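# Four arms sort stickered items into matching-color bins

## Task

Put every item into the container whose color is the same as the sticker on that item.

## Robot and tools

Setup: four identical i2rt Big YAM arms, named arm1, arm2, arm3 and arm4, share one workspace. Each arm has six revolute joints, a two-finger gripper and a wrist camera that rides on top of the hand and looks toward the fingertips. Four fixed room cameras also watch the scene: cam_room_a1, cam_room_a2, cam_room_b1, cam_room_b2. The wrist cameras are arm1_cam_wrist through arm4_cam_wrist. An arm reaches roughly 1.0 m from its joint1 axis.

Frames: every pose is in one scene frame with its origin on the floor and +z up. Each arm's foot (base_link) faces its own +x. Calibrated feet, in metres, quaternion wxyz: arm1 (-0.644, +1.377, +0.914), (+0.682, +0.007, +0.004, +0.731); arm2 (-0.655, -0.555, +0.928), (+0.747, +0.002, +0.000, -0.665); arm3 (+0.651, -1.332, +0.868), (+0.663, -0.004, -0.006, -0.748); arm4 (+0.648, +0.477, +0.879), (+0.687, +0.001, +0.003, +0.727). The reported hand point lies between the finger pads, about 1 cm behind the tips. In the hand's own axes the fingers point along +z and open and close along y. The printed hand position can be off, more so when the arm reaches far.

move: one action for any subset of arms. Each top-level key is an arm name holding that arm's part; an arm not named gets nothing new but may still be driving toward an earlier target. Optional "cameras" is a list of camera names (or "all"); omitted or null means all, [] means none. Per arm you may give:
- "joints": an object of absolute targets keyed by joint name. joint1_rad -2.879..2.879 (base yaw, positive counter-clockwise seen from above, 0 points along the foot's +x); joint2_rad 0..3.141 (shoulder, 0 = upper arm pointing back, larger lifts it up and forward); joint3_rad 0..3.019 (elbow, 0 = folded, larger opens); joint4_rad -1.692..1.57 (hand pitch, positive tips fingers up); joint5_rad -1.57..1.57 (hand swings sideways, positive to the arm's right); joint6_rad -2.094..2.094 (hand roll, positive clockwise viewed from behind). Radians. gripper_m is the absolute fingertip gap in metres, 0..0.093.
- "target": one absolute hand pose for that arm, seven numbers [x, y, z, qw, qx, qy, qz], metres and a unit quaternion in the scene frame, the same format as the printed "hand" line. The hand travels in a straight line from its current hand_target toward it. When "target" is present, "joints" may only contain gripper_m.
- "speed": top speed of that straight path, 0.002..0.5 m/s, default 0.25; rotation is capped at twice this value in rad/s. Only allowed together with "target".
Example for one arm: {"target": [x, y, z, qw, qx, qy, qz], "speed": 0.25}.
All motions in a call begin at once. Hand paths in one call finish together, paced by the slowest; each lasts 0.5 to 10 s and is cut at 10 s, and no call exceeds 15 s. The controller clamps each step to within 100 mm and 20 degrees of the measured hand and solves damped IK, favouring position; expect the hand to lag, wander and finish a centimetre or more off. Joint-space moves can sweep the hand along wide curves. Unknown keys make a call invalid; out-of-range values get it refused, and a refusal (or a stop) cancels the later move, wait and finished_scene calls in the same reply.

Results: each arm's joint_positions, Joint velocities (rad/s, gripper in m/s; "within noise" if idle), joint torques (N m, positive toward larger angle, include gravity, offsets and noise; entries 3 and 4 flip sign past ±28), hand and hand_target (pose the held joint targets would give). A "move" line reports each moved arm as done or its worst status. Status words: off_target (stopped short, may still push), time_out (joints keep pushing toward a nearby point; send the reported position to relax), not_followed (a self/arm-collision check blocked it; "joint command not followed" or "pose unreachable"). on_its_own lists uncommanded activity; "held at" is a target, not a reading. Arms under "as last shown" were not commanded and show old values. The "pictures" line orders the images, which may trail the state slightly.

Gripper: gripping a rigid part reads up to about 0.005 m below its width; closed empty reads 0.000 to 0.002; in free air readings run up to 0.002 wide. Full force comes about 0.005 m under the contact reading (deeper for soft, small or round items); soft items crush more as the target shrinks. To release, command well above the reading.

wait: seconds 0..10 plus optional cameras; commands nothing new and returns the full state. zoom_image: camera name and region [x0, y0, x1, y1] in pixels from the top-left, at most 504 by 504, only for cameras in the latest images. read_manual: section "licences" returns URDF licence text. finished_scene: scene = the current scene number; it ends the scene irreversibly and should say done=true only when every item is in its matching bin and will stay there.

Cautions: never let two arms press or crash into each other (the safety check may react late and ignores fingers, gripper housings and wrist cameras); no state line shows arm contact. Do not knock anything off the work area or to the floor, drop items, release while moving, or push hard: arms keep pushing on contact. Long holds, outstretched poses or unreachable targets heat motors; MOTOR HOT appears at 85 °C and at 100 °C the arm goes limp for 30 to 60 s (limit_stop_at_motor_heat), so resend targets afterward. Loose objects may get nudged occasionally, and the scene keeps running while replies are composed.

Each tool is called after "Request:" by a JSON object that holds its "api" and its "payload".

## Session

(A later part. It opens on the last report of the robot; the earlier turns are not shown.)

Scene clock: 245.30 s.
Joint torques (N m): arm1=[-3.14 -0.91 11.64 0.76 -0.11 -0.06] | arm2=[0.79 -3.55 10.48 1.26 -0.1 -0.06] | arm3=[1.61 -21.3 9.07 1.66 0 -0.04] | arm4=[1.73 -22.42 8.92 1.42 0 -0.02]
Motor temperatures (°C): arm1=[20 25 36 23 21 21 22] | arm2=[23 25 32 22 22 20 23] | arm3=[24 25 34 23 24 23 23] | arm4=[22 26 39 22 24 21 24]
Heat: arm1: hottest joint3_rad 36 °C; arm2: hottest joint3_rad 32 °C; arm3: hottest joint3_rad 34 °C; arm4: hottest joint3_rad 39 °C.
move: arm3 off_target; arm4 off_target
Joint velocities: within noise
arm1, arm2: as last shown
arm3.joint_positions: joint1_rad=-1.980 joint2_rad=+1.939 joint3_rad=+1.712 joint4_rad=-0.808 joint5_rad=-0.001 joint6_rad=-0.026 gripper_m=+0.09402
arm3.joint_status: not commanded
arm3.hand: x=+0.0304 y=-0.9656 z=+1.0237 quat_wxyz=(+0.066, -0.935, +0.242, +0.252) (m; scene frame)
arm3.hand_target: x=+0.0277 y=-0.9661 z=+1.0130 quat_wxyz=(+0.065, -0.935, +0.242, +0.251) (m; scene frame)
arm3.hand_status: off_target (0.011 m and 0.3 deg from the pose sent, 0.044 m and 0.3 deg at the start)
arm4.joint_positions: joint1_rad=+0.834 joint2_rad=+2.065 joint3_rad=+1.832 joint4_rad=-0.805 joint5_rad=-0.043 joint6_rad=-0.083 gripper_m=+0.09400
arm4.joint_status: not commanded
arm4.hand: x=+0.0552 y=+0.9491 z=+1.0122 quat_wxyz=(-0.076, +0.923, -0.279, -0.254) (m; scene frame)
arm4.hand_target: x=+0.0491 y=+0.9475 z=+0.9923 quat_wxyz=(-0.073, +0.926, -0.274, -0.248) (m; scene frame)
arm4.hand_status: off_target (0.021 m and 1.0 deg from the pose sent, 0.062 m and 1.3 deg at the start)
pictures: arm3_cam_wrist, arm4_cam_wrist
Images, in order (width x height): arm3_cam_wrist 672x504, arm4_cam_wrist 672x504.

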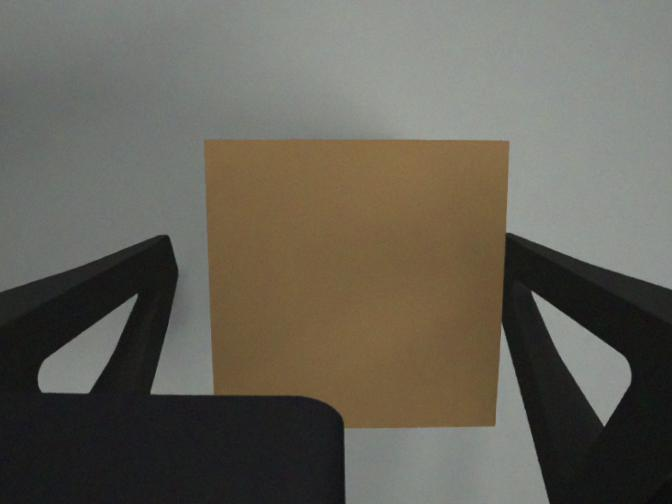

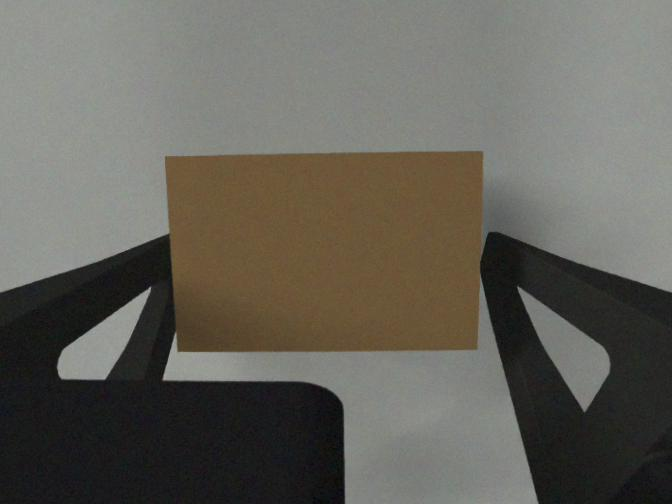

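Request:
{"api": "move", "payload": {"arm3": {"joints":{"gripper_m":0.0465}}, "arm4": {"joints":{"gripper_m":0.06}}, "cameras": ["arm3_cam_wrist","arm4_cam_wrist"]}}

Request:
{"api": "move", "payload": {"arm3": {"target":[0.035,-0.97,1.14,-0.0648,0.9351,-0.2418,-0.2506],"speed":0.15}, "arm4": {"target":[0.055,0.945,1.13,-0.0735,0.9261,-0.2743,-0.2481],"speed":0.15}, "cameras": ["arm3_cam_wrist","arm4_cam_wrist"]}}

Scene clock: 253.17 s.
Joint torques (N m): arm1=[-2.67 -0.56 11.58 0.77 -0.05 -0.06] | arm2=[0.85 -3.72 10.5 1.25 -0.11 -0.06] | arm3=[1.67 -21.36 9.03 1.63 0 -0.02] | arm4=[1.08 -22.18 8.96 1.4 0.04 -0.04]
Motor temperatures (°C): arm1=[20 25 36 23 21 21 22] | arm2=[23 25 32 22 22 20 23] | arm3=[24 26 33 23 24 23 23] | arm4=[22 27 38 22 24 21 24]
Heat: arm1: hottest joint3_rad 36 °C; arm2: hottest joint3_rad 32 °C; arm3: hottest joint3_rad 33 °C; arm4: hottest joint3_rad 38 °C.
move: arm3 off_target; arm4 off_target
Joint velocities: within noise
arm1, arm2: as last shown
arm3.joint_positions: joint1_rad=-1.980 joint2_rad=+1.939 joint3_rad=+1.712 joint4_rad=-0.808 joint5_rad=-0.001 joint6_rad=-0.026 gripper_m=+0.05283
arm3.joint_status: gripper_m off_target (ended at +0.05286, target +0.04650)
arm3.hand: x=+0.0304 y=-0.9656 z=+1.0238 quat_wxyz=(+0.066, -0.935, +0.242, +0.253) (m; scene frame)
arm3.hand_target: x=+0.0276 y=-0.9661 z=+1.0131 quat_wxyz=(+0.065, -0.935, +0.242, +0.251) (m; scene frame)
arm3.hand_status: not commanded
arm4.joint_positions: joint1_rad=+0.834 joint2_rad=+2.065 joint3_rad=+1.832 joint4_rad=-0.805 joint5_rad=-0.043 joint6_rad=-0.083 gripper_m=+0.06907
arm4.joint_status: gripper_m off_target (ended at +0.06910, target +0.06000)
arm4.hand: x=+0.0552 y=+0.9491 z=+1.0122 quat_wxyz=(-0.077, +0.923, -0.279, -0.254) (m; scene frame)
arm4.hand_target: x=+0.0491 y=+0.9475 z=+0.9923 quat_wxyz=(-0.074, +0.926, -0.274, -0.248) (m; scene frame)
arm4.hand_status: not commanded
pictures: arm3_cam_wrist, arm4_cam_wrist
Images, in order (width x height): arm3_cam_wrist 672x504, arm4_cam_wrist 672x504.

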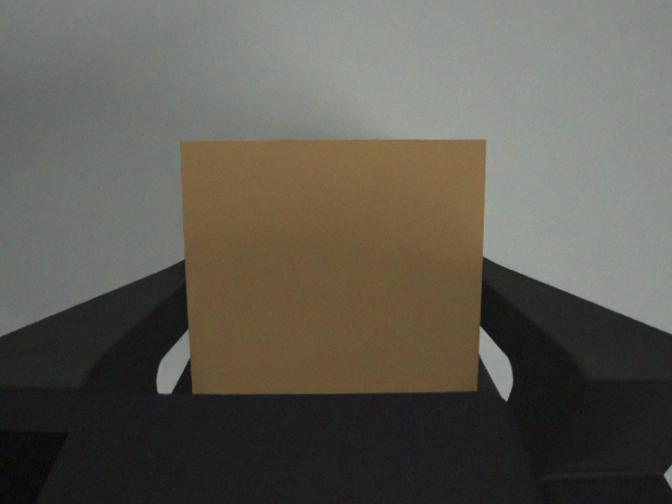

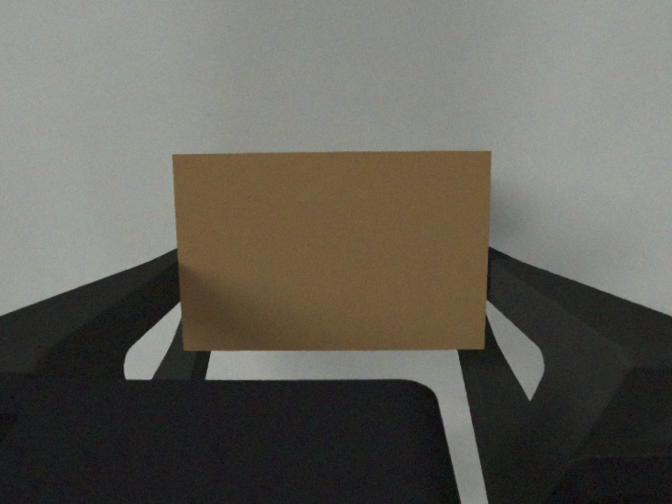

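Scene clock: 254.83 s.
Joint torques (N m): arm1=[-2.49 -0.21 11.59 0.88 -0.04 -0.06] | arm2=[0.79 -3.66 10.51 1.29 -0.11 -0.06] | arm3=[1.73 -22.89 13.98 0.66 0.03 -0.02] | arm4=[0.91 -25.41 12.64 0.36 -0.03 -0.03]
Motor temperatures (°C): arm1=[20 24 36 23 21 21 22] | arm2=[23 25 32 22 22 20 23] | arm3=[24 26 33 23 24 23 23] | arm4=[22 27 38 22 24 21 25]
Heat: arm1: hottest joint3_rad 36 °C; arm2: hottest joint3_rad 32 °C; arm3: hottest joint3_rad 33 °C; arm4: hottest joint3_rad 38 °C.
move: arm3 off_target; arm4 off_target
Joint velocities: within noise
arm1, arm2: as last shown
arm3.joint_positions: joint1_rad=-1.980 joint2_rad=+1.895 joint3_rad=+1.890 joint4_rad=-1.088 joint5_rad=-0.001 joint6_rad=-0.026 gripper_m=+0.05283
arm3.joint_status: not commanded
arm3.hand: x=+0.0451 y=-0.9731 z=+1.1099 quat_wxyz=(+0.058, -0.941, +0.244, +0.226) (m; scene frame)
arm3.hand_target: x=+0.0363 y=-0.9707 z=+1.1400 quat_wxyz=(+0.065, -0.935, +0.242, +0.251) (m; scene frame)
arm3.hand_status: off_target (0.032 m and 3.0 deg from the pose sent, 0.116 m and 0.3 deg at the start)
arm4.joint_positions: joint1_rad=+0.834 joint2_rad=+2.039 joint3_rad=+2.042 joint4_rad=-1.100 joint5_rad=-0.043 joint6_rad=-0.083 gripper_m=+0.06908
arm4.joint_status: not commanded
arm4.hand: x=+0.0638 y=+0.9429 z=+1.1004 quat_wxyz=(-0.066, +0.930, -0.282, -0.227) (m; scene frame)
arm4.hand_target: x=+0.0560 y=+0.9442 z=+1.1300 quat_wxyz=(-0.074, +0.926, -0.274, -0.248) (m; scene frame)
arm4.hand_status: off_target (0.031 m and 2.8 deg from the pose sent, 0.118 m and 1.0 deg at the start)
pictures: arm3_cam_wrist, arm4_cam_wrist
Images, in order (width x height): arm3_cam_wrist 672x504, arm4_cam_wrist 672x504.

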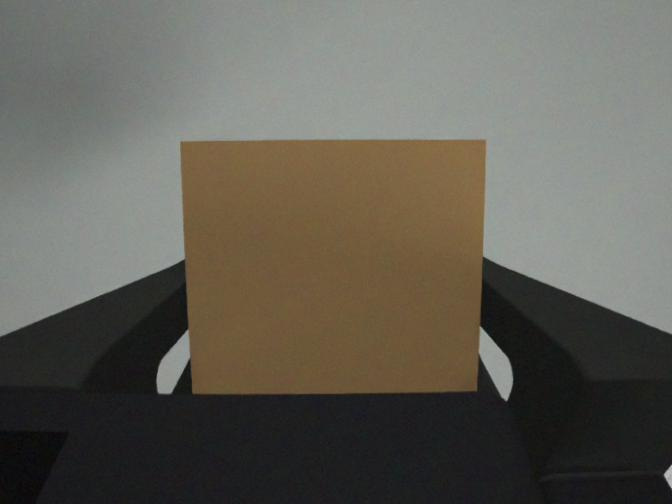

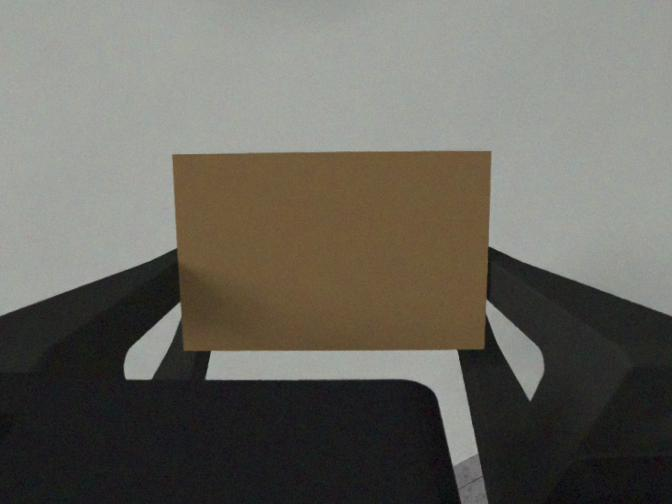

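Request:
{"api": "move", "payload": {"arm3": {"target":[0.37,-1.145,1.17,-0.0648,0.9351,-0.2418,-0.2506],"speed":0.4}, "arm4": {"target":[0.37,0.675,1.17,-0.0735,0.9261,-0.2743,-0.2481],"speed":0.4}, "cameras": []}}

Request:
{"api": "move", "payload": {"arm3": {"joints":{"joint1_rad":1.148,"joint2_rad":0.848,"joint3_rad":0.87,"joint4_rad":-1.06,"joint5_rad":0,"joint6_rad":0}}, "arm4": {"joints":{"joint1_rad":-1.176,"joint2_rad":0.848,"joint3_rad":0.87,"joint4_rad":-1.06,"joint5_rad":0,"joint6_rad":0}}, "cameras": []}}

Request:
{"api": "move", "payload": {"arm3": {"target":[1.22,-1.675,1.02,-0.2527,-0.2091,-0.943,0.056],"speed":0.35}, "arm4": {"target":[1.13,0.712,1.02,-0.2586,0.0421,-0.965,-0.0113],"speed":0.35}, "cameras": ["arm3_cam_wrist","arm4_cam_wrist"]}}

Scene clock: 288.00 s.
Joint torques (N m): arm1=[-2.78 -0.56 11.74 1.06 -0.06 -0.05] | arm2=[0.79 -3.72 10.5 1.26 -0.1 -0.05] | arm3=[0.32 -4.13 9.39 0.81 -0.11 -0.13] | arm4=[0.85 -3.96 9.52 0.55 0.19 0.16]
Motor temperatures (°C): arm1=[20 24 36 23 21 21 22] | arm2=[23 25 32 22 22 20 23] | arm3=[24 26 36 23 24 23 24] | arm4=[22 27 41 22 24 21 26]
Heat: arm1: hottest joint3_rad 36 °C; arm2: hottest joint3_rad 32 °C; arm3: hottest joint3_rad 36 °C; arm4: hottest joint3_rad 41 °C.
move: arm3 done; arm4 done
Joint velocities: within noise
arm1, arm2: as last shown
arm3.joint_positions: joint1_rad=-2.028 joint2_rad=+0.872 joint3_rad=+1.018 joint4_rad=-1.172 joint5_rad=-0.032 joint6_rad=-0.072 gripper_m=+0.05283
arm3.joint_status: not commanded
arm3.hand: x=+0.3671 y=-1.1482 z=+1.1741 quat_wxyz=(+0.065, -0.934, +0.239, +0.257) (m; scene frame)
arm3.hand_target: x=+0.3699 y=-1.1451 z=+1.1701 quat_wxyz=(+0.065, -0.935, +0.242, +0.251) (m; scene frame)
arm3.hand_status: done (0.006 m and 0.9 deg from the pose sent, 0.372 m and 3.0 deg at the start)
arm4.joint_positions: joint1_rad=+0.886 joint2_rad=+0.886 joint3_rad=+0.983 joint4_rad=-1.130 joint5_rad=-0.021 joint6_rad=-0.056 gripper_m=+0.06908
arm4.joint_status: not commanded
arm4.hand: x=+0.3714 y=+0.6761 z=+1.1722 quat_wxyz=(-0.077, +0.925, -0.270, -0.255) (m; scene frame)
arm4.hand_target: x=+0.3700 y=+0.6750 z=+1.1700 quat_wxyz=(-0.074, +0.926, -0.274, -0.248) (m; scene frame)
arm4.hand_status: done (0.003 m and 1.1 deg from the pose sent, 0.413 m and 2.8 deg at the start)
pictures: none
No camera images: "cameras" was empty.

Scene clock: 290.60 s.
Joint torques (N m): arm1=[-2.02 -0.79 11.58 0.81 0 -0.01] | arm2=[0.79 -3.66 10.48 1.28 -0.11 -0.06] | arm3=[1.79 -4.54 10.1 1.5 0.07 0.02] | arm4=[0.56 -5.42 9.92 1.25 0.09 0.15]
Motor temperatures (°C): arm1=[20 24 36 23 21 21 22] | arm2=[23 25 32 22 22 20 23] | arm3=[24 26 35 23 24 23 24] | arm4=[22 27 41 22 24 21 26]
Heat: arm1: hottest joint3_rad 36 °C; arm2: hottest joint3_rad 32 °C; arm3: hottest joint3_rad 35 °C; arm4: hottest joint3_rad 41 °C.
move: arm3 done; arm4 done
Joint velocities: within noise
arm1.joint_positions: joint1_rad=-2.225 joint2_rad=+0.836 joint3_rad=+0.884 joint4_rad=-1.084 joint5_rad=-0.014 joint6_rad=-0.007 gripper_m=+0.09196
arm1.joint_status: not commanded
arm1.hand: x=-0.3677 y=+1.1985 z=+1.1729 quat_wxyz=(-0.247, -0.273, -0.927, +0.072) (m; scene frame)
arm1.hand_target: x=-0.3700 y=+1.1961 z=+1.1700 quat_wxyz=(-0.239, -0.275, -0.929, +0.071) (m; scene frame)
arm1.hand_status: not commanded
arm2.joint_positions: joint1_rad=+0.941 joint2_rad=+0.835 joint3_rad=+0.851 joint4_rad=-1.021 joint5_rad=+0.002 joint6_rad=+0.006 gripper_m=+0.09194
arm2.joint_status: not commanded
arm2.hand: x=-0.3669 y=-0.7196 z=+1.1833 quat_wxyz=(-0.270, -0.247, -0.928, +0.069) (m; scene frame)
arm2.hand_target: x=-0.3702 y=-0.7170 z=+1.1702 quat_wxyz=(-0.251, -0.242, -0.935, +0.065) (m; scene frame)
arm2.hand_status: not commanded
arm3.joint_positions: joint1_rad=+1.139 joint2_rad=+0.853 joint3_rad=+0.865 joint4_rad=-1.072 joint5_rad=-0.001 joint6_rad=-0.006 gripper_m=+0.05284
arm3.joint_status: all done
arm3.hand: x=+0.9281 y=-1.4996 z=+1.1209 quat_wxyz=(-0.246, -0.259, -0.931, +0.076) (m; scene frame)
arm3.hand_target: x=+0.9320 y=-1.4987 z=+1.1262 quat_wxyz=(-0.256, -0.257, -0.929, +0.077) (m; scene frame)
arm3.hand_status: not commanded
arm4.joint_positions: joint1_rad=-1.175 joint2_rad=+0.858 joint3_rad=+0.859 joint4_rad=-1.074 joint5_rad=+0.001 joint6_rad=-0.011 gripper_m=+0.06913
arm4.joint_status: all done
arm4.hand: x=+0.9417 y=+0.6196 z=+1.1231 quat_wxyz=(-0.238, +0.222, -0.944, -0.053) (m; scene frame)
arm4.hand_target: x=+0.9454 y=+0.6212 z=+1.1334 quat_wxyz=(-0.254, +0.216, -0.941, -0.058) (m; scene frame)
arm4.hand_status: not commanded
pictures: none
No camera images: "cameras" was empty.

Scene clock: 292.43 s.
Joint torques (N m): arm1=[-3.02 -0.91 11.52 1.03 -0.07 -0.02] | arm2=[0.73 -3.84 10.47 1.31 -0.11 -0.06] | arm3=[0.44 -20.78 13.45 0.8 -0.12 -0.12] | arm4=[1.2 -14.51 11.9 1.13 0.38 0.19]
Motor temperatures (°C): arm1=[20 24 36 23 21 21 22] | arm2=[23 25 32 22 22 20 23] | arm3=[24 26 35 23 24 23 24] | arm4=[22 27 41 22 24 21 26]
Heat: arm1: hottest joint3_rad 36 °C; arm2: hottest joint3_rad 32 °C; arm3: hottest joint3_rad 35 °C; arm4: hottest joint3_rad 41 °C.
move: arm3 off_target; arm4 off_target
Joint velocities: within noise
arm1, arm2: as last shown
arm3.joint_positions: joint1_rad=+1.139 joint2_rad=+1.828 joint3_rad=+1.446 joint4_rad=-0.738 joint5_rad=-0.070 joint6_rad=-0.097 gripper_m=+0.05283
arm3.joint_status: not commanded
arm3.hand: x=+1.2060 y=-1.6589 z=+0.9888 quat_wxyz=(-0.224, -0.211, -0.950, +0.046) (m; scene frame)
arm3.hand_target: x=+1.2184 y=-1.6741 z=+1.0203 quat_wxyz=(-0.253, -0.209, -0.943, +0.056) (m; scene frame)
arm3.hand_status: off_target (0.038 m and 3.6 deg from the pose sent, 0.355 m and 6.4 deg at the start)
arm4.joint_positions: joint1_rad=-1.114 joint2_rad=+1.515 joint3_rad=+1.051 joint4_rad=-0.680 joint5_rad=+0.207 joint6_rad=+0.368 gripper_m=+0.06913
arm4.joint_status: not commanded
arm4.hand: x=+1.1106 y=+0.6973 z=+0.9973 quat_wxyz=(-0.231, +0.049, -0.972, +0.003) (m; scene frame)
arm4.hand_target: x=+1.1286 y=+0.7113 z=+1.0206 quat_wxyz=(-0.259, +0.042, -0.965, -0.012) (m; scene frame)
arm4.hand_status: off_target (0.033 m and 3.7 deg from the pose sent, 0.234 m and 21.5 deg at the start)
pictures: arm3_cam_wrist, arm4_cam_wrist
Images, in order (width x height): arm3_cam_wrist 672x504, arm4_cam_wrist 672x504.

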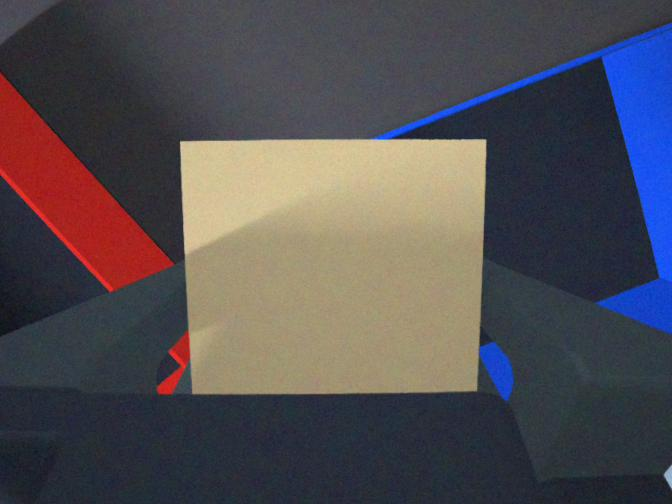

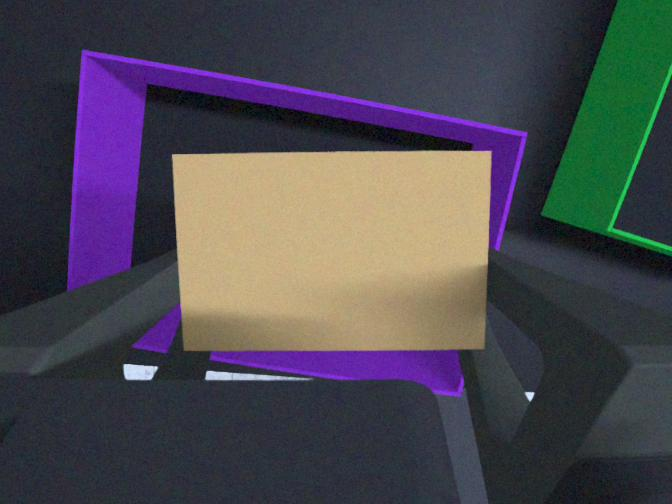

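Request:
{"api": "move", "payload": {"arm3": {"target":[1.138,-1.739,1.0,-0.2527,-0.2091,-0.943,0.056],"speed":0.25}, "arm4": {"target":[1.104,0.74,1.0,-0.2586,0.0421,-0.965,-0.0113],"speed":0.25}, "cameras": ["arm3_cam_wrist","arm4_cam_wrist"]}}

Scene clock: 318.20 s.
Joint torques (N m): arm1=[-2.32 -0.91 11.75 0.85 -0.03 -0.03] | arm2=[0.85 -3.66 10.51 1.31 -0.11 -0.05] | arm3=[2.08 -21.07 8.53 1.62 -0.21 -0.13] | arm4=[0.73 -12.92 8.7 1.29 0.41 0.16]
Motor temperatures (°C): arm1=[20 24 36 23 21 21 22] | arm2=[23 25 32 22 22 20 23] | arm3=[24 27 34 23 24 23 24] | arm4=[22 26 42 22 24 21 26]
Heat: arm1: hottest joint3_rad 36 °C; arm2: hottest joint3_rad 32 °C; arm3: hottest joint3_rad 34 °C; arm4: hottest joint3_rad 42 °C.
move: arm3 off_target; arm4 done
Joint velocities: within noise
arm1, arm2: as last shown
arm3.joint_positions: joint1_rad=+0.939 joint2_rad=+1.799 joint3_rad=+1.391 joint4_rad=-0.701 joint5_rad=-0.156 joint6_rad=-0.253 gripper_m=+0.05284
arm3.joint_status: not commanded
arm3.hand: x=+1.1307 y=-1.7435 z=+0.9881 quat_wxyz=(-0.239, -0.221, -0.944, +0.050) (m; scene frame)
arm3.hand_target: x=+1.1379 y=-1.7389 z=+1.0000 quat_wxyz=(-0.253, -0.209, -0.943, +0.056) (m; scene frame)
arm3.hand_status: off_target (0.015 m and 2.2 deg from the pose sent, 0.106 m and 3.5 deg at the start)
arm4.joint_positions: joint1_rad=-1.022 joint2_rad=+1.515 joint3_rad=+1.051 joint4_rad=-0.646 joint5_rad=+0.245 joint6_rad=+0.444 gripper_m=+0.06913
arm4.joint_status: not commanded
arm4.hand: x=+1.0978 y=+0.7373 z=+1.0021 quat_wxyz=(-0.254, +0.050, -0.966, -0.009) (m; scene frame)
arm4.hand_target: x=+1.1039 y=+0.7398 z=+1.0000 quat_wxyz=(-0.259, +0.042, -0.965, -0.011) (m; scene frame)
arm4.hand_status: done (0.007 m and 1.2 deg from the pose sent, 0.043 m and 3.7 deg at the start)
pictures: arm3_cam_wrist, arm4_cam_wrist
Images, in order (width x height): arm3_cam_wrist 672x504, arm4_cam_wrist 672x504.

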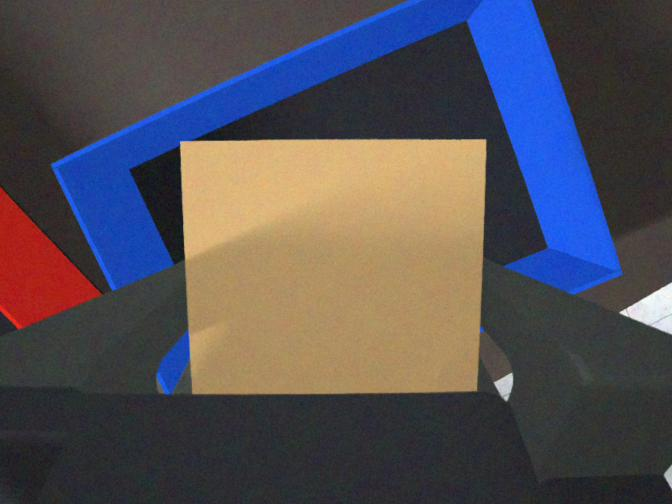

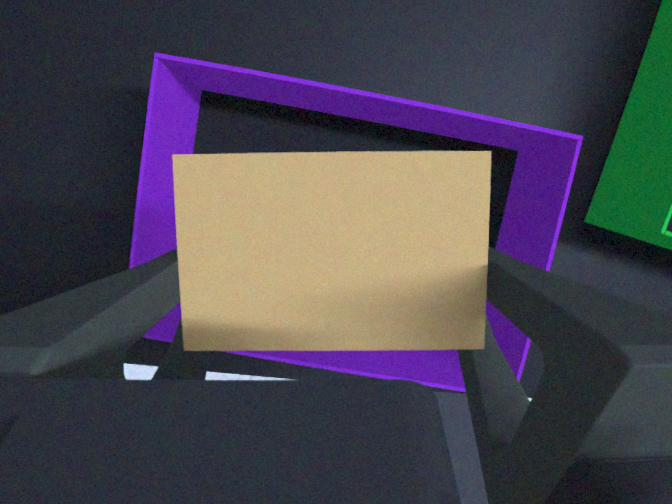

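Request:
{"api": "move", "payload": {"arm3": {"target":[1.138,-1.737,0.83,-0.2527,-0.2091,-0.943,0.056],"speed":0.25}, "arm4": {"target":[1.102,0.739,0.83,-0.2586,0.0421,-0.965,-0.0113],"speed":0.25}, "cameras": ["arm3_cam_wrist","arm4_cam_wrist"]}}

Scene clock: 328.17 s.
Joint torques (N m): arm1=[-2.26 -0.73 11.71 0.69 -0.05 0.02] | arm2=[0.91 -3.6 10.54 1.24 -0.11 -0.06] | arm3=[2.26 -21.42 7.21 1.59 -0.1 -0.09] | arm4=[0.67 -16.56 5.81 1.42 0.42 0.17]
Motor temperatures (°C): arm1=[20 24 36 23 21 21 22] | arm2=[23 25 32 22 22 20 23] | arm3=[24 27 34 23 24 23 24] | arm4=[22 26 41 22 24 21 26]
Heat: arm1: hottest joint3_rad 36 °C; arm2: hottest joint3_rad 32 °C; arm3: hottest joint3_rad 34 °C; arm4: hottest joint3_rad 41 °C.
move: arm3 off_target; arm4 done
Joint velocities: within noise
arm1, arm2: as last shown
arm3.joint_positions: joint1_rad=+0.942 joint2_rad=+2.030 joint3_rad=+1.228 joint4_rad=-0.303 joint5_rad=-0.156 joint6_rad=-0.254 gripper_m=+0.05284
arm3.joint_status: not commanded
arm3.hand: x=+1.1266 y=-1.7394 z=+0.8210 quat_wxyz=(-0.240, -0.219, -0.944, +0.051) (m; scene frame)
arm3.hand_target: x=+1.1378 y=-1.7369 z=+0.8301 quat_wxyz=(-0.253, -0.209, -0.943, +0.056) (m; scene frame)
arm3.hand_status: off_target (0.015 m and 2.0 deg from the pose sent, 0.158 m and 2.2 deg at the start)
arm4.joint_positions: joint1_rad=-1.022 joint2_rad=+1.838 joint3_rad=+0.895 joint4_rad=-0.176 joint5_rad=+0.246 joint6_rad=+0.445 gripper_m=+0.06913
arm4.joint_status: not commanded
arm4.hand: x=+1.0964 y=+0.7361 z=+0.8279 quat_wxyz=(-0.249, +0.050, -0.967, -0.006) (m; scene frame)
arm4.hand_target: x=+1.1019 y=+0.7388 z=+0.8301 quat_wxyz=(-0.258, +0.042, -0.965, -0.011) (m; scene frame)
arm4.hand_status: done (0.007 m and 1.5 deg from the pose sent, 0.172 m and 1.2 deg at the start)
pictures: arm3_cam_wrist, arm4_cam_wrist
Images, in order (width x height): arm3_cam_wrist 672x504, arm4_cam_wrist 672x504.

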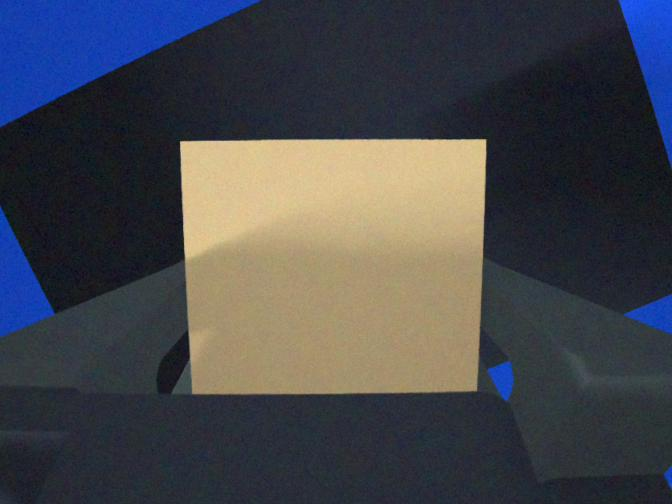

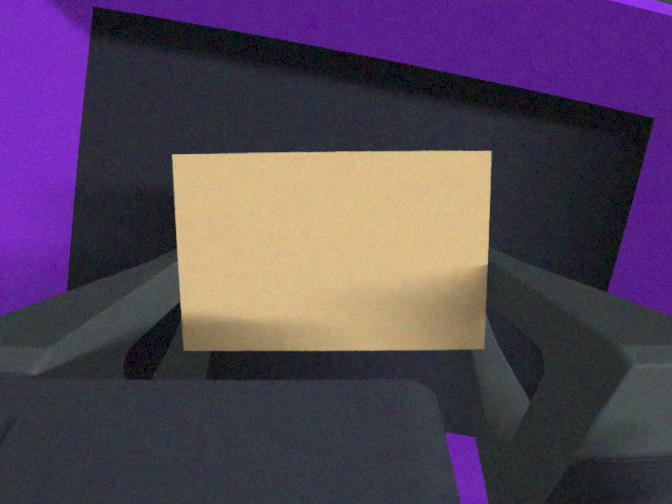

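Request:
{"api": "move", "payload": {"arm3": {"target":[1.138,-1.737,0.77,-0.2527,-0.2091,-0.943,0.056],"speed":0.15}, "arm4": {"target":[1.102,0.739,0.775,-0.2586,0.0421,-0.965,-0.0113],"speed":0.15}, "cameras": []}}

Request:
{"api": "move", "payload": {"arm3": {"target":[1.138,-1.737,0.747,-0.2527,-0.2091,-0.943,0.056],"speed":0.1}, "arm4": {"target":[1.102,0.739,0.755,-0.2586,0.0421,-0.965,-0.0113],"speed":0.1}, "cameras": []}}

Request:
{"api": "move", "payload": {"arm3": {"target":[1.138,-1.737,0.735,-0.2527,-0.2091,-0.943,0.056],"speed":0.08}, "arm4": {"target":[1.102,0.739,0.742,-0.2586,0.0421,-0.965,-0.0113],"speed":0.08}, "cameras": ["arm3_cam_wrist","arm4_cam_wrist"]}}

Scene clock: 336.53 s.
Joint torques (N m): arm1=[-3.02 -0.03 11.51 0.76 -0.08 -0.04] | arm2=[0.85 -3.72 10.52 1.29 -0.11 -0.06] | arm3=[2.32 -21.07 6.27 1.62 -0.07 -0.07] | arm4=[0.62 -16.5 4.6 1.21 0.42 0.17]
Motor temperatures (°C): arm1=[20 24 36 23 21 21 22] | arm2=[23 24 32 22 22 20 23] | arm3=[24 27 33 23 24 23 25] | arm4=[22 26 39 22 24 21 26]
Heat: arm1: hottest joint3_rad 36 °C; arm2: hottest joint3_rad 32 °C; arm3: hottest joint3_rad 33 °C; arm4: hottest joint3_rad 39 °C.
move: arm3 off_target; arm4 done
Joint velocities: within noise
arm1, arm2: as last shown
arm3.joint_positions: joint1_rad=+0.942 joint2_rad=+2.140 joint3_rad=+1.224 joint4_rad=-0.179 joint5_rad=-0.156 joint6_rad=-0.254 gripper_m=+0.05284
arm3.joint_status: not commanded
arm3.hand: x=+1.1283 y=-1.7410 z=+0.7666 quat_wxyz=(-0.244, -0.218, -0.943, +0.053) (m; scene frame)
arm3.hand_target: x=+1.1377 y=-1.7369 z=+0.7699 quat_wxyz=(-0.252, -0.209, -0.943, +0.056) (m; scene frame)
arm3.hand_status: off_target (0.011 m and 1.5 deg from the pose sent, 0.052 m and 2.0 deg at the start)
arm4.joint_positions: joint1_rad=-1.022 joint2_rad=+1.972 joint3_rad=+0.895 joint4_rad=-0.034 joint5_rad=+0.246 joint6_rad=+0.445 gripper_m=+0.06913
arm4.joint_status: not commanded
arm4.hand: x=+1.0989 y=+0.7378 z=+0.7763 quat_wxyz=(-0.253, +0.050, -0.966, -0.008) (m; scene frame)
arm4.hand_target: x=+1.1020 y=+0.7389 z=+0.7750 quat_wxyz=(-0.259, +0.042, -0.965, -0.011) (m; scene frame)
arm4.hand_status: done (0.004 m and 1.2 deg from the pose sent, 0.053 m and 1.5 deg at the start)
pictures: none
No camera images: "cameras" was empty.

Scene clock: 337.60 s.
Joint torques (N m): arm1=[-2.73 -1.2 11.54 0.84 -0.04 0] | arm2=[0.67 -3.72 10.51 1.29 -0.11 -0.05] | arm3=[2.2 -19.78 6.41 1.57 -0.06 -0.05] | arm4=[1.2 -16.03 4.77 1.24 0.38 0.16]
Motor temperatures (°C): arm1=[20 24 36 23 21 21 22] | arm2=[23 24 32 22 22 20 23] | arm3=[24 27 33 23 24 23 25] | arm4=[22 26 39 22 24 21 26]
Heat: arm1: hottest joint3_rad 36 °C; arm2: hottest joint3_rad 32 °C; arm3: hottest joint3_rad 33 °C; arm4: hottest joint3_rad 39 °C.
move: arm3 done; arm4 done
Joint velocities: within noise
arm1, arm2: as last shown
arm3.joint_positions: joint1_rad=+0.943 joint2_rad=+2.176 joint3_rad=+1.224 joint4_rad=-0.133 joint5_rad=-0.156 joint6_rad=-0.254 gripper_m=+0.05284
arm3.joint_status: not commanded
arm3.hand: x=+1.1294 y=-1.7419 z=+0.7503 quat_wxyz=(-0.249, -0.217, -0.942, +0.055) (m; scene frame)
arm3.hand_target: x=+1.1377 y=-1.7368 z=+0.7469 quat_wxyz=(-0.252, -0.209, -0.943, +0.056) (m; scene frame)
arm3.hand_status: done (0.010 m and 1.1 deg from the pose sent, 0.022 m and 1.5 deg at the start)
arm4.joint_positions: joint1_rad=-1.022 joint2_rad=+2.015 joint3_rad=+0.895 joint4_rad=+0.014 joint5_rad=+0.246 joint6_rad=+0.445 gripper_m=+0.06913
arm4.joint_status: not commanded
arm4.hand: x=+1.0990 y=+0.7379 z=+0.7602 quat_wxyz=(-0.255, +0.049, -0.966, -0.010) (m; scene frame)
arm4.hand_target: x=+1.1019 y=+0.7388 z=+0.7551 quat_wxyz=(-0.259, +0.042, -0.965, -0.011) (m; scene frame)
arm4.hand_status: done (0.006 m and 0.9 deg from the pose sent, 0.022 m and 1.2 deg at the start)
pictures: none
No camera images: "cameras" was empty.

Scene clock: 338.57 s.
Joint torques (N m): arm1=[-3.08 -0.56 11.69 0.76 -0.04 -0.07] | arm2=[0.79 -3.6 10.5 1.26 -0.11 -0.06] | arm3=[2.14 -18.26 6.53 1.72 -0.06 -0.07] | arm4=[0.91 -16.32 4.79 1.31 0.38 0.16]
Motor temperatures (°C): arm1=[20 24 36 23 21 21 22] | arm2=[23 24 32 22 22 20 23] | arm3=[24 27 33 23 24 23 25] | arm4=[22 26 39 22 24 21 26]
Heat: arm1: hottest joint3_rad 36 °C; arm2: hottest joint3_rad 32 °C; arm3: hottest joint3_rad 33 °C; arm4: hottest joint3_rad 39 °C.
move: arm3 off_target; arm4 done
Joint velocities: within noise
arm1, arm2: as last shown
arm3.joint_positions: joint1_rad=+0.943 joint2_rad=+2.181 joint3_rad=+1.224 joint4_rad=-0.112 joint5_rad=-0.156 joint6_rad=-0.254 gripper_m=+0.05284
arm3.joint_status: not commanded
arm3.hand: x=+1.1315 y=-1.7439 z=+0.7492 quat_wxyz=(-0.255, -0.216, -0.941, +0.059) (m; scene frame)
arm3.hand_target: x=+1.1373 y=-1.7367 z=+0.7352 quat_wxyz=(-0.252, -0.209, -0.943, +0.056) (m; scene frame)
arm3.hand_status: off_target (0.017 m and 1.0 deg from the pose sent, 0.018 m and 1.0 deg at the start)
arm4.joint_positions: joint1_rad=-1.022 joint2_rad=+2.048 joint3_rad=+0.895 joint4_rad=+0.044 joint5_rad=+0.246 joint6_rad=+0.445 gripper_m=+0.06913
arm4.joint_status: not commanded
arm4.hand: x=+1.0974 y=+0.7368 z=+0.7471 quat_wxyz=(-0.254, +0.050, -0.966, -0.009) (m; scene frame)
arm4.hand_target: x=+1.1018 y=+0.7388 z=+0.7420 quat_wxyz=(-0.258, +0.042, -0.965, -0.011) (m; scene frame)
arm4.hand_status: done (0.007 m and 1.0 deg from the pose sent, 0.018 m and 1.0 deg at the start)
pictures: arm3_cam_wrist, arm4_cam_wrist
Images, in order (width x height): arm3_cam_wrist 672x504, arm4_cam_wrist 672x504.

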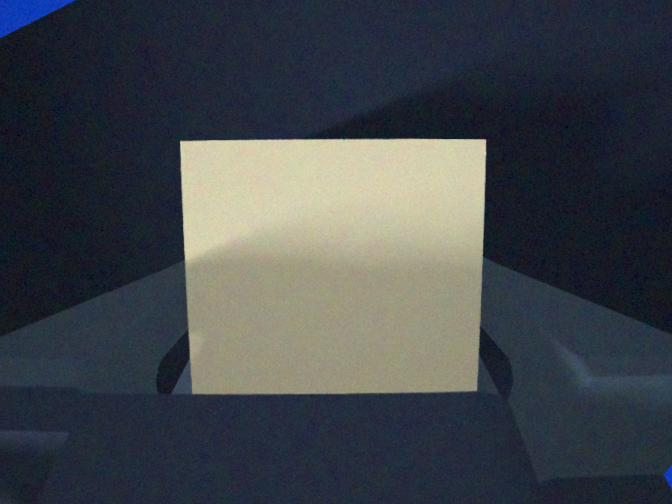

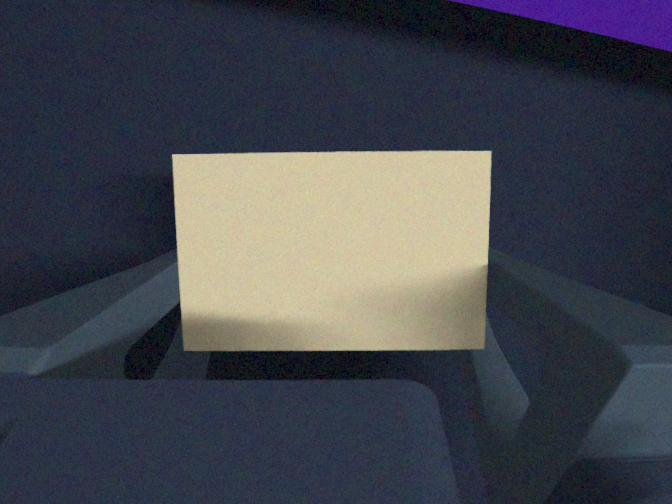

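Request:
{"api": "move", "payload": {"arm3": {"target":[1.135,-1.735,0.73,-0.2527,-0.2091,-0.943,0.056],"speed":0.06}, "arm4": {"target":[1.103,0.739,0.73,-0.2586,0.0421,-0.965,-0.0113],"speed":0.08}, "cameras": []}}

Request:
{"api": "move", "payload": {"arm4": {"target":[1.104,0.739,0.721,-0.2586,0.0421,-0.965,-0.0113],"speed":0.08}, "cameras": ["arm4_cam_wrist"]}}

Scene clock: 343.07 s.
Joint torques (N m): arm1=[-2.78 -0.44 11.58 1.02 -0.06 -0.06] | arm2=[0.91 -3.66 10.51 1.28 -0.11 -0.06] | arm3=[2.02 -18.02 5.63 1.73 -0.08 -0.07] | arm4=[0.62 -15.15 5.12 1.25 0.35 0.12]
Motor temperatures (°C): arm1=[20 24 36 23 21 21 22] | arm2=[23 24 32 22 22 20 23] | arm3=[24 27 33 23 24 23 25] | arm4=[22 26 38 22 24 21 26]
Heat: arm1: hottest joint3_rad 36 °C; arm2: hottest joint3_rad 32 °C; arm3: hottest joint3_rad 33 °C; arm4: hottest joint3_rad 38 °C.
move: arm3 off_target; arm4 off_target
Joint velocities: within noise
arm1, arm2: as last shown
arm3.joint_positions: joint1_rad=+0.943 joint2_rad=+2.184 joint3_rad=+1.224 joint4_rad=-0.096 joint5_rad=-0.156 joint6_rad=-0.254 gripper_m=+0.05284
arm3.joint_status: not commanded
arm3.hand: x=+1.1335 y=-1.7458 z=+0.7495 quat_wxyz=(-0.260, -0.215, -0.939, +0.062) (m; scene frame)
arm3.hand_target: x=+1.1342 y=-1.7347 z=+0.7304 quat_wxyz=(-0.252, -0.209, -0.943, +0.056) (m; scene frame)
arm3.hand_status: off_target (0.022 m and 1.4 deg from the pose sent, 0.022 m and 1.0 deg at the start)
arm4.joint_positions: joint1_rad=-1.022 joint2_rad=+2.071 joint3_rad=+0.895 joint4_rad=+0.073 joint5_rad=+0.247 joint6_rad=+0.446 gripper_m=+0.06913
arm4.joint_status: not commanded
arm4.hand: x=+1.0978 y=+0.7368 z=+0.7390 quat_wxyz=(-0.257, +0.048, -0.965, -0.010) (m; scene frame)
arm4.hand_target: x=+1.1027 y=+0.7387 z=+0.7302 quat_wxyz=(-0.259, +0.042, -0.965, -0.011) (m; scene frame)
arm4.hand_status: off_target (0.011 m and 0.8 deg from the pose sent, 0.018 m and 1.0 deg at the start)
pictures: none
No camera images: "cameras" was empty.

Scene clock: 344.03 s.
Joint torques (N m): arm1=[-2.67 0.03 11.66 0.88 -0.05 -0.02] | arm2=[0.79 -3.66 10.51 1.26 -0.11 -0.06] | arm3=[2.2 -17.96 5.67 1.69 -0.08 -0.07] | arm4=[0.91 -13.92 5.45 1.13 0.32 0.13]
Motor temperatures (°C): arm1=[20 24 36 23 21 21 22] | arm2=[23 24 32 22 22 20 23] | arm3=[24 27 32 23 24 23 25] | arm4=[22 26 38 22 24 21 26]
Heat: arm1: hottest joint3_rad 36 °C; arm2: hottest joint3_rad 32 °C; arm3: hottest joint3_rad 32 °C; arm4: hottest joint3_rad 38 °C.
move: arm4 off_target
Joint velocities: within noise
arm1.joint_positions: joint1_rad=-2.225 joint2_rad=+0.836 joint3_rad=+0.884 joint4_rad=-1.084 joint5_rad=-0.014 joint6_rad=-0.007 gripper_m=+0.09196
arm1.joint_status: not commanded
arm1.hand: x=-0.3677 y=+1.1985 z=+1.1729 quat_wxyz=(-0.247, -0.273, -0.927, +0.072) (m; scene frame)
arm1.hand_target: x=-0.3700 y=+1.1961 z=+1.1700 quat_wxyz=(-0.239, -0.275, -0.929, +0.071) (m; scene frame)
arm1.hand_status: not commanded
arm2.joint_positions: joint1_rad=+0.941 joint2_rad=+0.835 joint3_rad=+0.851 joint4_rad=-1.021 joint5_rad=+0.002 joint6_rad=+0.006 gripper_m=+0.09194
arm2.joint_status: not commanded
arm2.hand: x=-0.3669 y=-0.7196 z=+1.1833 quat_wxyz=(-0.270, -0.247, -0.928, +0.069) (m; scene frame)
arm2.hand_target: x=-0.3702 y=-0.7170 z=+1.1702 quat_wxyz=(-0.251, -0.242, -0.935, +0.065) (m; scene frame)
arm2.hand_status: not commanded
arm3: as last shown
arm4.joint_positions: joint1_rad=-1.022 joint2_rad=+2.077 joint3_rad=+0.895 joint4_rad=+0.095 joint5_rad=+0.247 joint6_rad=+0.446 gripper_m=+0.06913
arm4.joint_status: not commanded
arm4.hand: x=+1.1001 y=+0.7384 z=+0.7380 quat_wxyz=(-0.263, +0.047, -0.964, -0.014) (m; scene frame)
arm4.hand_target: x=+1.1032 y=+0.7384 z=+0.7214 quat_wxyz=(-0.258, +0.042, -0.965, -0.011) (m; scene frame)
arm4.hand_status: off_target (0.017 m and 0.9 deg from the pose sent, 0.019 m and 0.8 deg at the start)
pictures: arm4_cam_wrist
Images, in order (width x height): arm4_cam_wrist 672x504.

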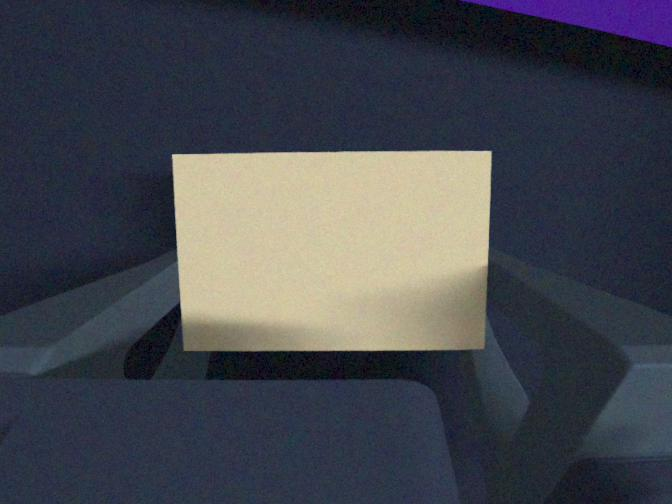

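Request:
{"api": "move", "payload": {"arm3": {"joints":{"gripper_m":0.078}}, "arm4": {"joints":{"gripper_m":0.09}}, "cameras": ["arm3_cam_wrist","arm4_cam_wrist"]}}

Request:
{"api": "move", "payload": {"arm3": {"target":[1.128,-1.737,0.95,-0.2527,-0.2091,-0.943,0.056],"speed":0.15}, "arm4": {"target":[1.1,0.737,0.95,-0.2586,0.0421,-0.965,-0.0113],"speed":0.15}, "cameras": ["arm3_cam_wrist","arm4_cam_wrist"]}}

Scene clock: 349.80 s.
Joint torques (N m): arm1=[-2.78 -0.32 11.66 0.84 -0.02 -0.06] | arm2=[0.91 -3.66 10.51 1.29 -0.11 -0.06] | arm3=[2.14 -18.55 5.6 1.46 -0.09 -0.08] | arm4=[0.38 -14.15 5.08 1.07 0.26 0.13]
Motor temperatures (°C): arm1=[20 24 36 23 21 21 21] | arm2=[23 24 32 22 22 20 23] | arm3=[24 27 32 23 24 23 25] | arm4=[21 25 37 22 24 21 26]
Heat: arm1: hottest joint3_rad 36 °C; arm2: hottest joint3_rad 32 °C; arm3: hottest joint3_rad 32 °C; arm4: hottest joint3_rad 37 °C.
move: arm3 done; arm4 done
Joint velocities: within noise
arm1, arm2: as last shown
arm3.joint_positions: joint1_rad=+0.943 joint2_rad=+2.190 joint3_rad=+1.224 joint4_rad=-0.090 joint5_rad=-0.156 joint6_rad=-0.254 gripper_m=+0.07796
arm3.joint_status: all done
arm3.hand: x=+1.1335 y=-1.7458 z=+0.7468 quat_wxyz=(-0.261, -0.215, -0.939, +0.062) (m; scene frame)
arm3.hand_target: x=+1.1342 y=-1.7347 z=+0.7306 quat_wxyz=(-0.253, -0.209, -0.943, +0.056) (m; scene frame)
arm3.hand_status: not commanded
arm4.joint_positions: joint1_rad=-1.022 joint2_rad=+2.083 joint3_rad=+0.900 joint4_rad=+0.098 joint5_rad=+0.249 joint6_rad=+0.447 gripper_m=+0.08991
arm4.joint_status: all done
arm4.hand: x=+1.1020 y=+0.7393 z=+0.7369 quat_wxyz=(-0.264, +0.047, -0.963, -0.014) (m; scene frame)
arm4.hand_target: x=+1.1033 y=+0.7385 z=+0.7216 quat_wxyz=(-0.259, +0.042, -0.965, -0.011) (m; scene frame)
arm4.hand_status: not commanded
pictures: arm3_cam_wrist, arm4_cam_wrist
Images, in order (width x height): arm3_cam_wrist 672x504, arm4_cam_wrist 672x504.

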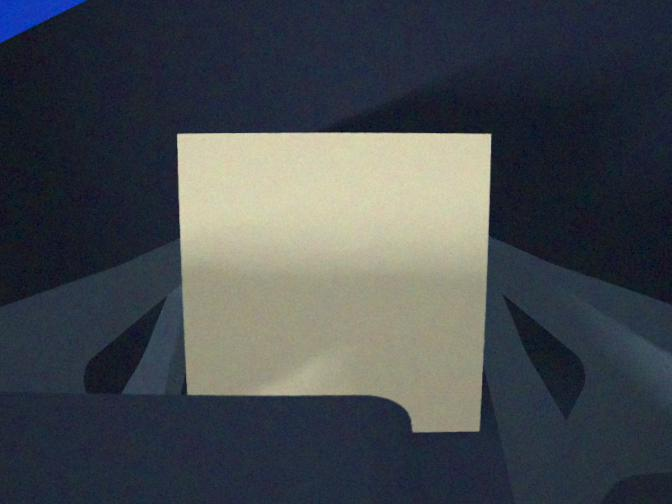

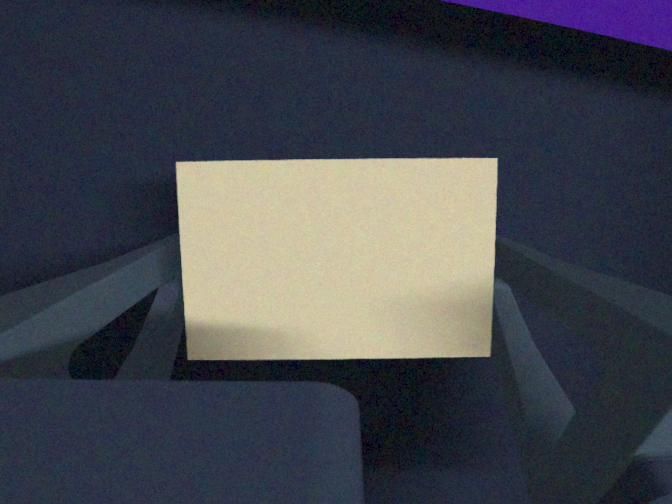

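Scene clock: 352.00 s.
Joint torques (N m): arm1=[-2.96 -0.67 11.56 0.8 -0.04 -0.07] | arm2=[0.91 -3.66 10.5 1.28 -0.11 -0.06] | arm3=[1.2 -19.19 11.66 0.57 -0.19 -0.12] | arm4=[0.79 -14.92 9.88 0.21 0.27 0.15]
Motor temperatures (°C): arm1=[20 24 36 23 21 21 21] | arm2=[23 24 32 22 22 20 23] | arm3=[24 27 32 23 24 23 25] | arm4=[21 26 36 22 24 21 26]
Heat: arm1: hottest joint3_rad 36 °C; arm2: hottest joint3_rad 32 °C; arm3: hottest joint3_rad 32 °C; arm4: hottest joint3_rad 36 °C.
move: arm3 off_target; arm4 off_target
Joint velocities: within noise
arm1, arm2: as last shown
arm3.joint_positions: joint1_rad=+0.943 joint2_rad=+1.818 joint3_rad=+1.250 joint4_rad=-0.548 joint5_rad=-0.160 joint6_rad=-0.261 gripper_m=+0.07796
arm3.joint_status: not commanded
arm3.hand: x=+1.1157 y=-1.7259 z=+0.9301 quat_wxyz=(-0.236, -0.215, -0.946, +0.047) (m; scene frame)
arm3.hand_target: x=+1.1273 y=-1.7365 z=+0.9503 quat_wxyz=(-0.253, -0.209, -0.943, +0.056) (m; scene frame)
arm3.hand_status: off_target (0.026 m and 2.3 deg from the pose sent, 0.203 m and 1.5 deg at the start)
arm4.joint_positions: joint1_rad=-1.022 joint2_rad=+1.593 joint3_rad=+0.941 joint4_rad=-0.475 joint5_rad=+0.249 joint6_rad=+0.447 gripper_m=+0.08992
arm4.joint_status: not commanded
arm4.hand: x=+1.0876 y=+0.7294 z=+0.9343 quat_wxyz=(-0.247, +0.050, -0.968, -0.003) (m; scene frame)
arm4.hand_target: x=+1.0997 y=+0.7367 z=+0.9503 quat_wxyz=(-0.259, +0.042, -0.965, -0.012) (m; scene frame)
arm4.hand_status: off_target (0.021 m and 1.9 deg from the pose sent, 0.213 m and 0.9 deg at the start)
pictures: arm3_cam_wrist, arm4_cam_wrist
Images, in order (width x height): arm3_cam_wrist 672x504, arm4_cam_wrist 672x504.

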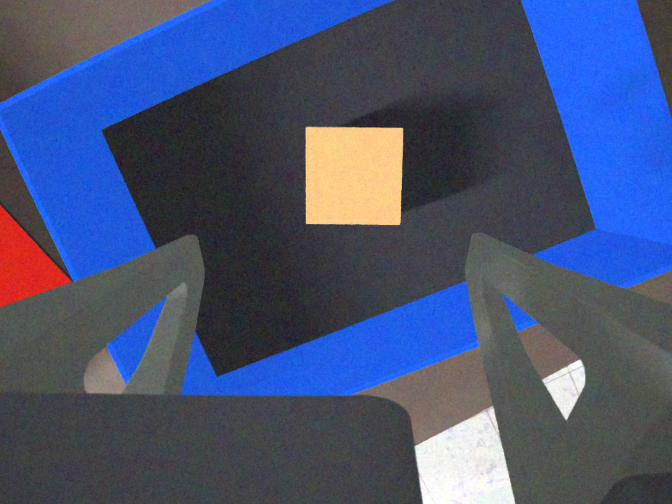

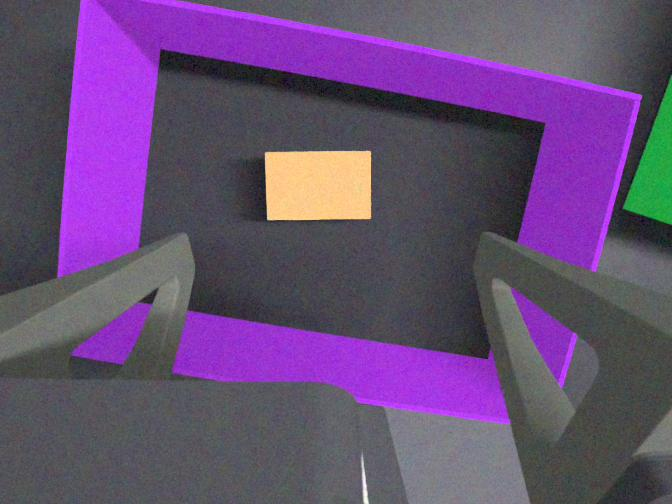

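Both items are in the trays that match their stickers.

Request:
{"api": "finished_scene", "payload": {"scene": 3, "done": true}}

The scene is finished: the task was done.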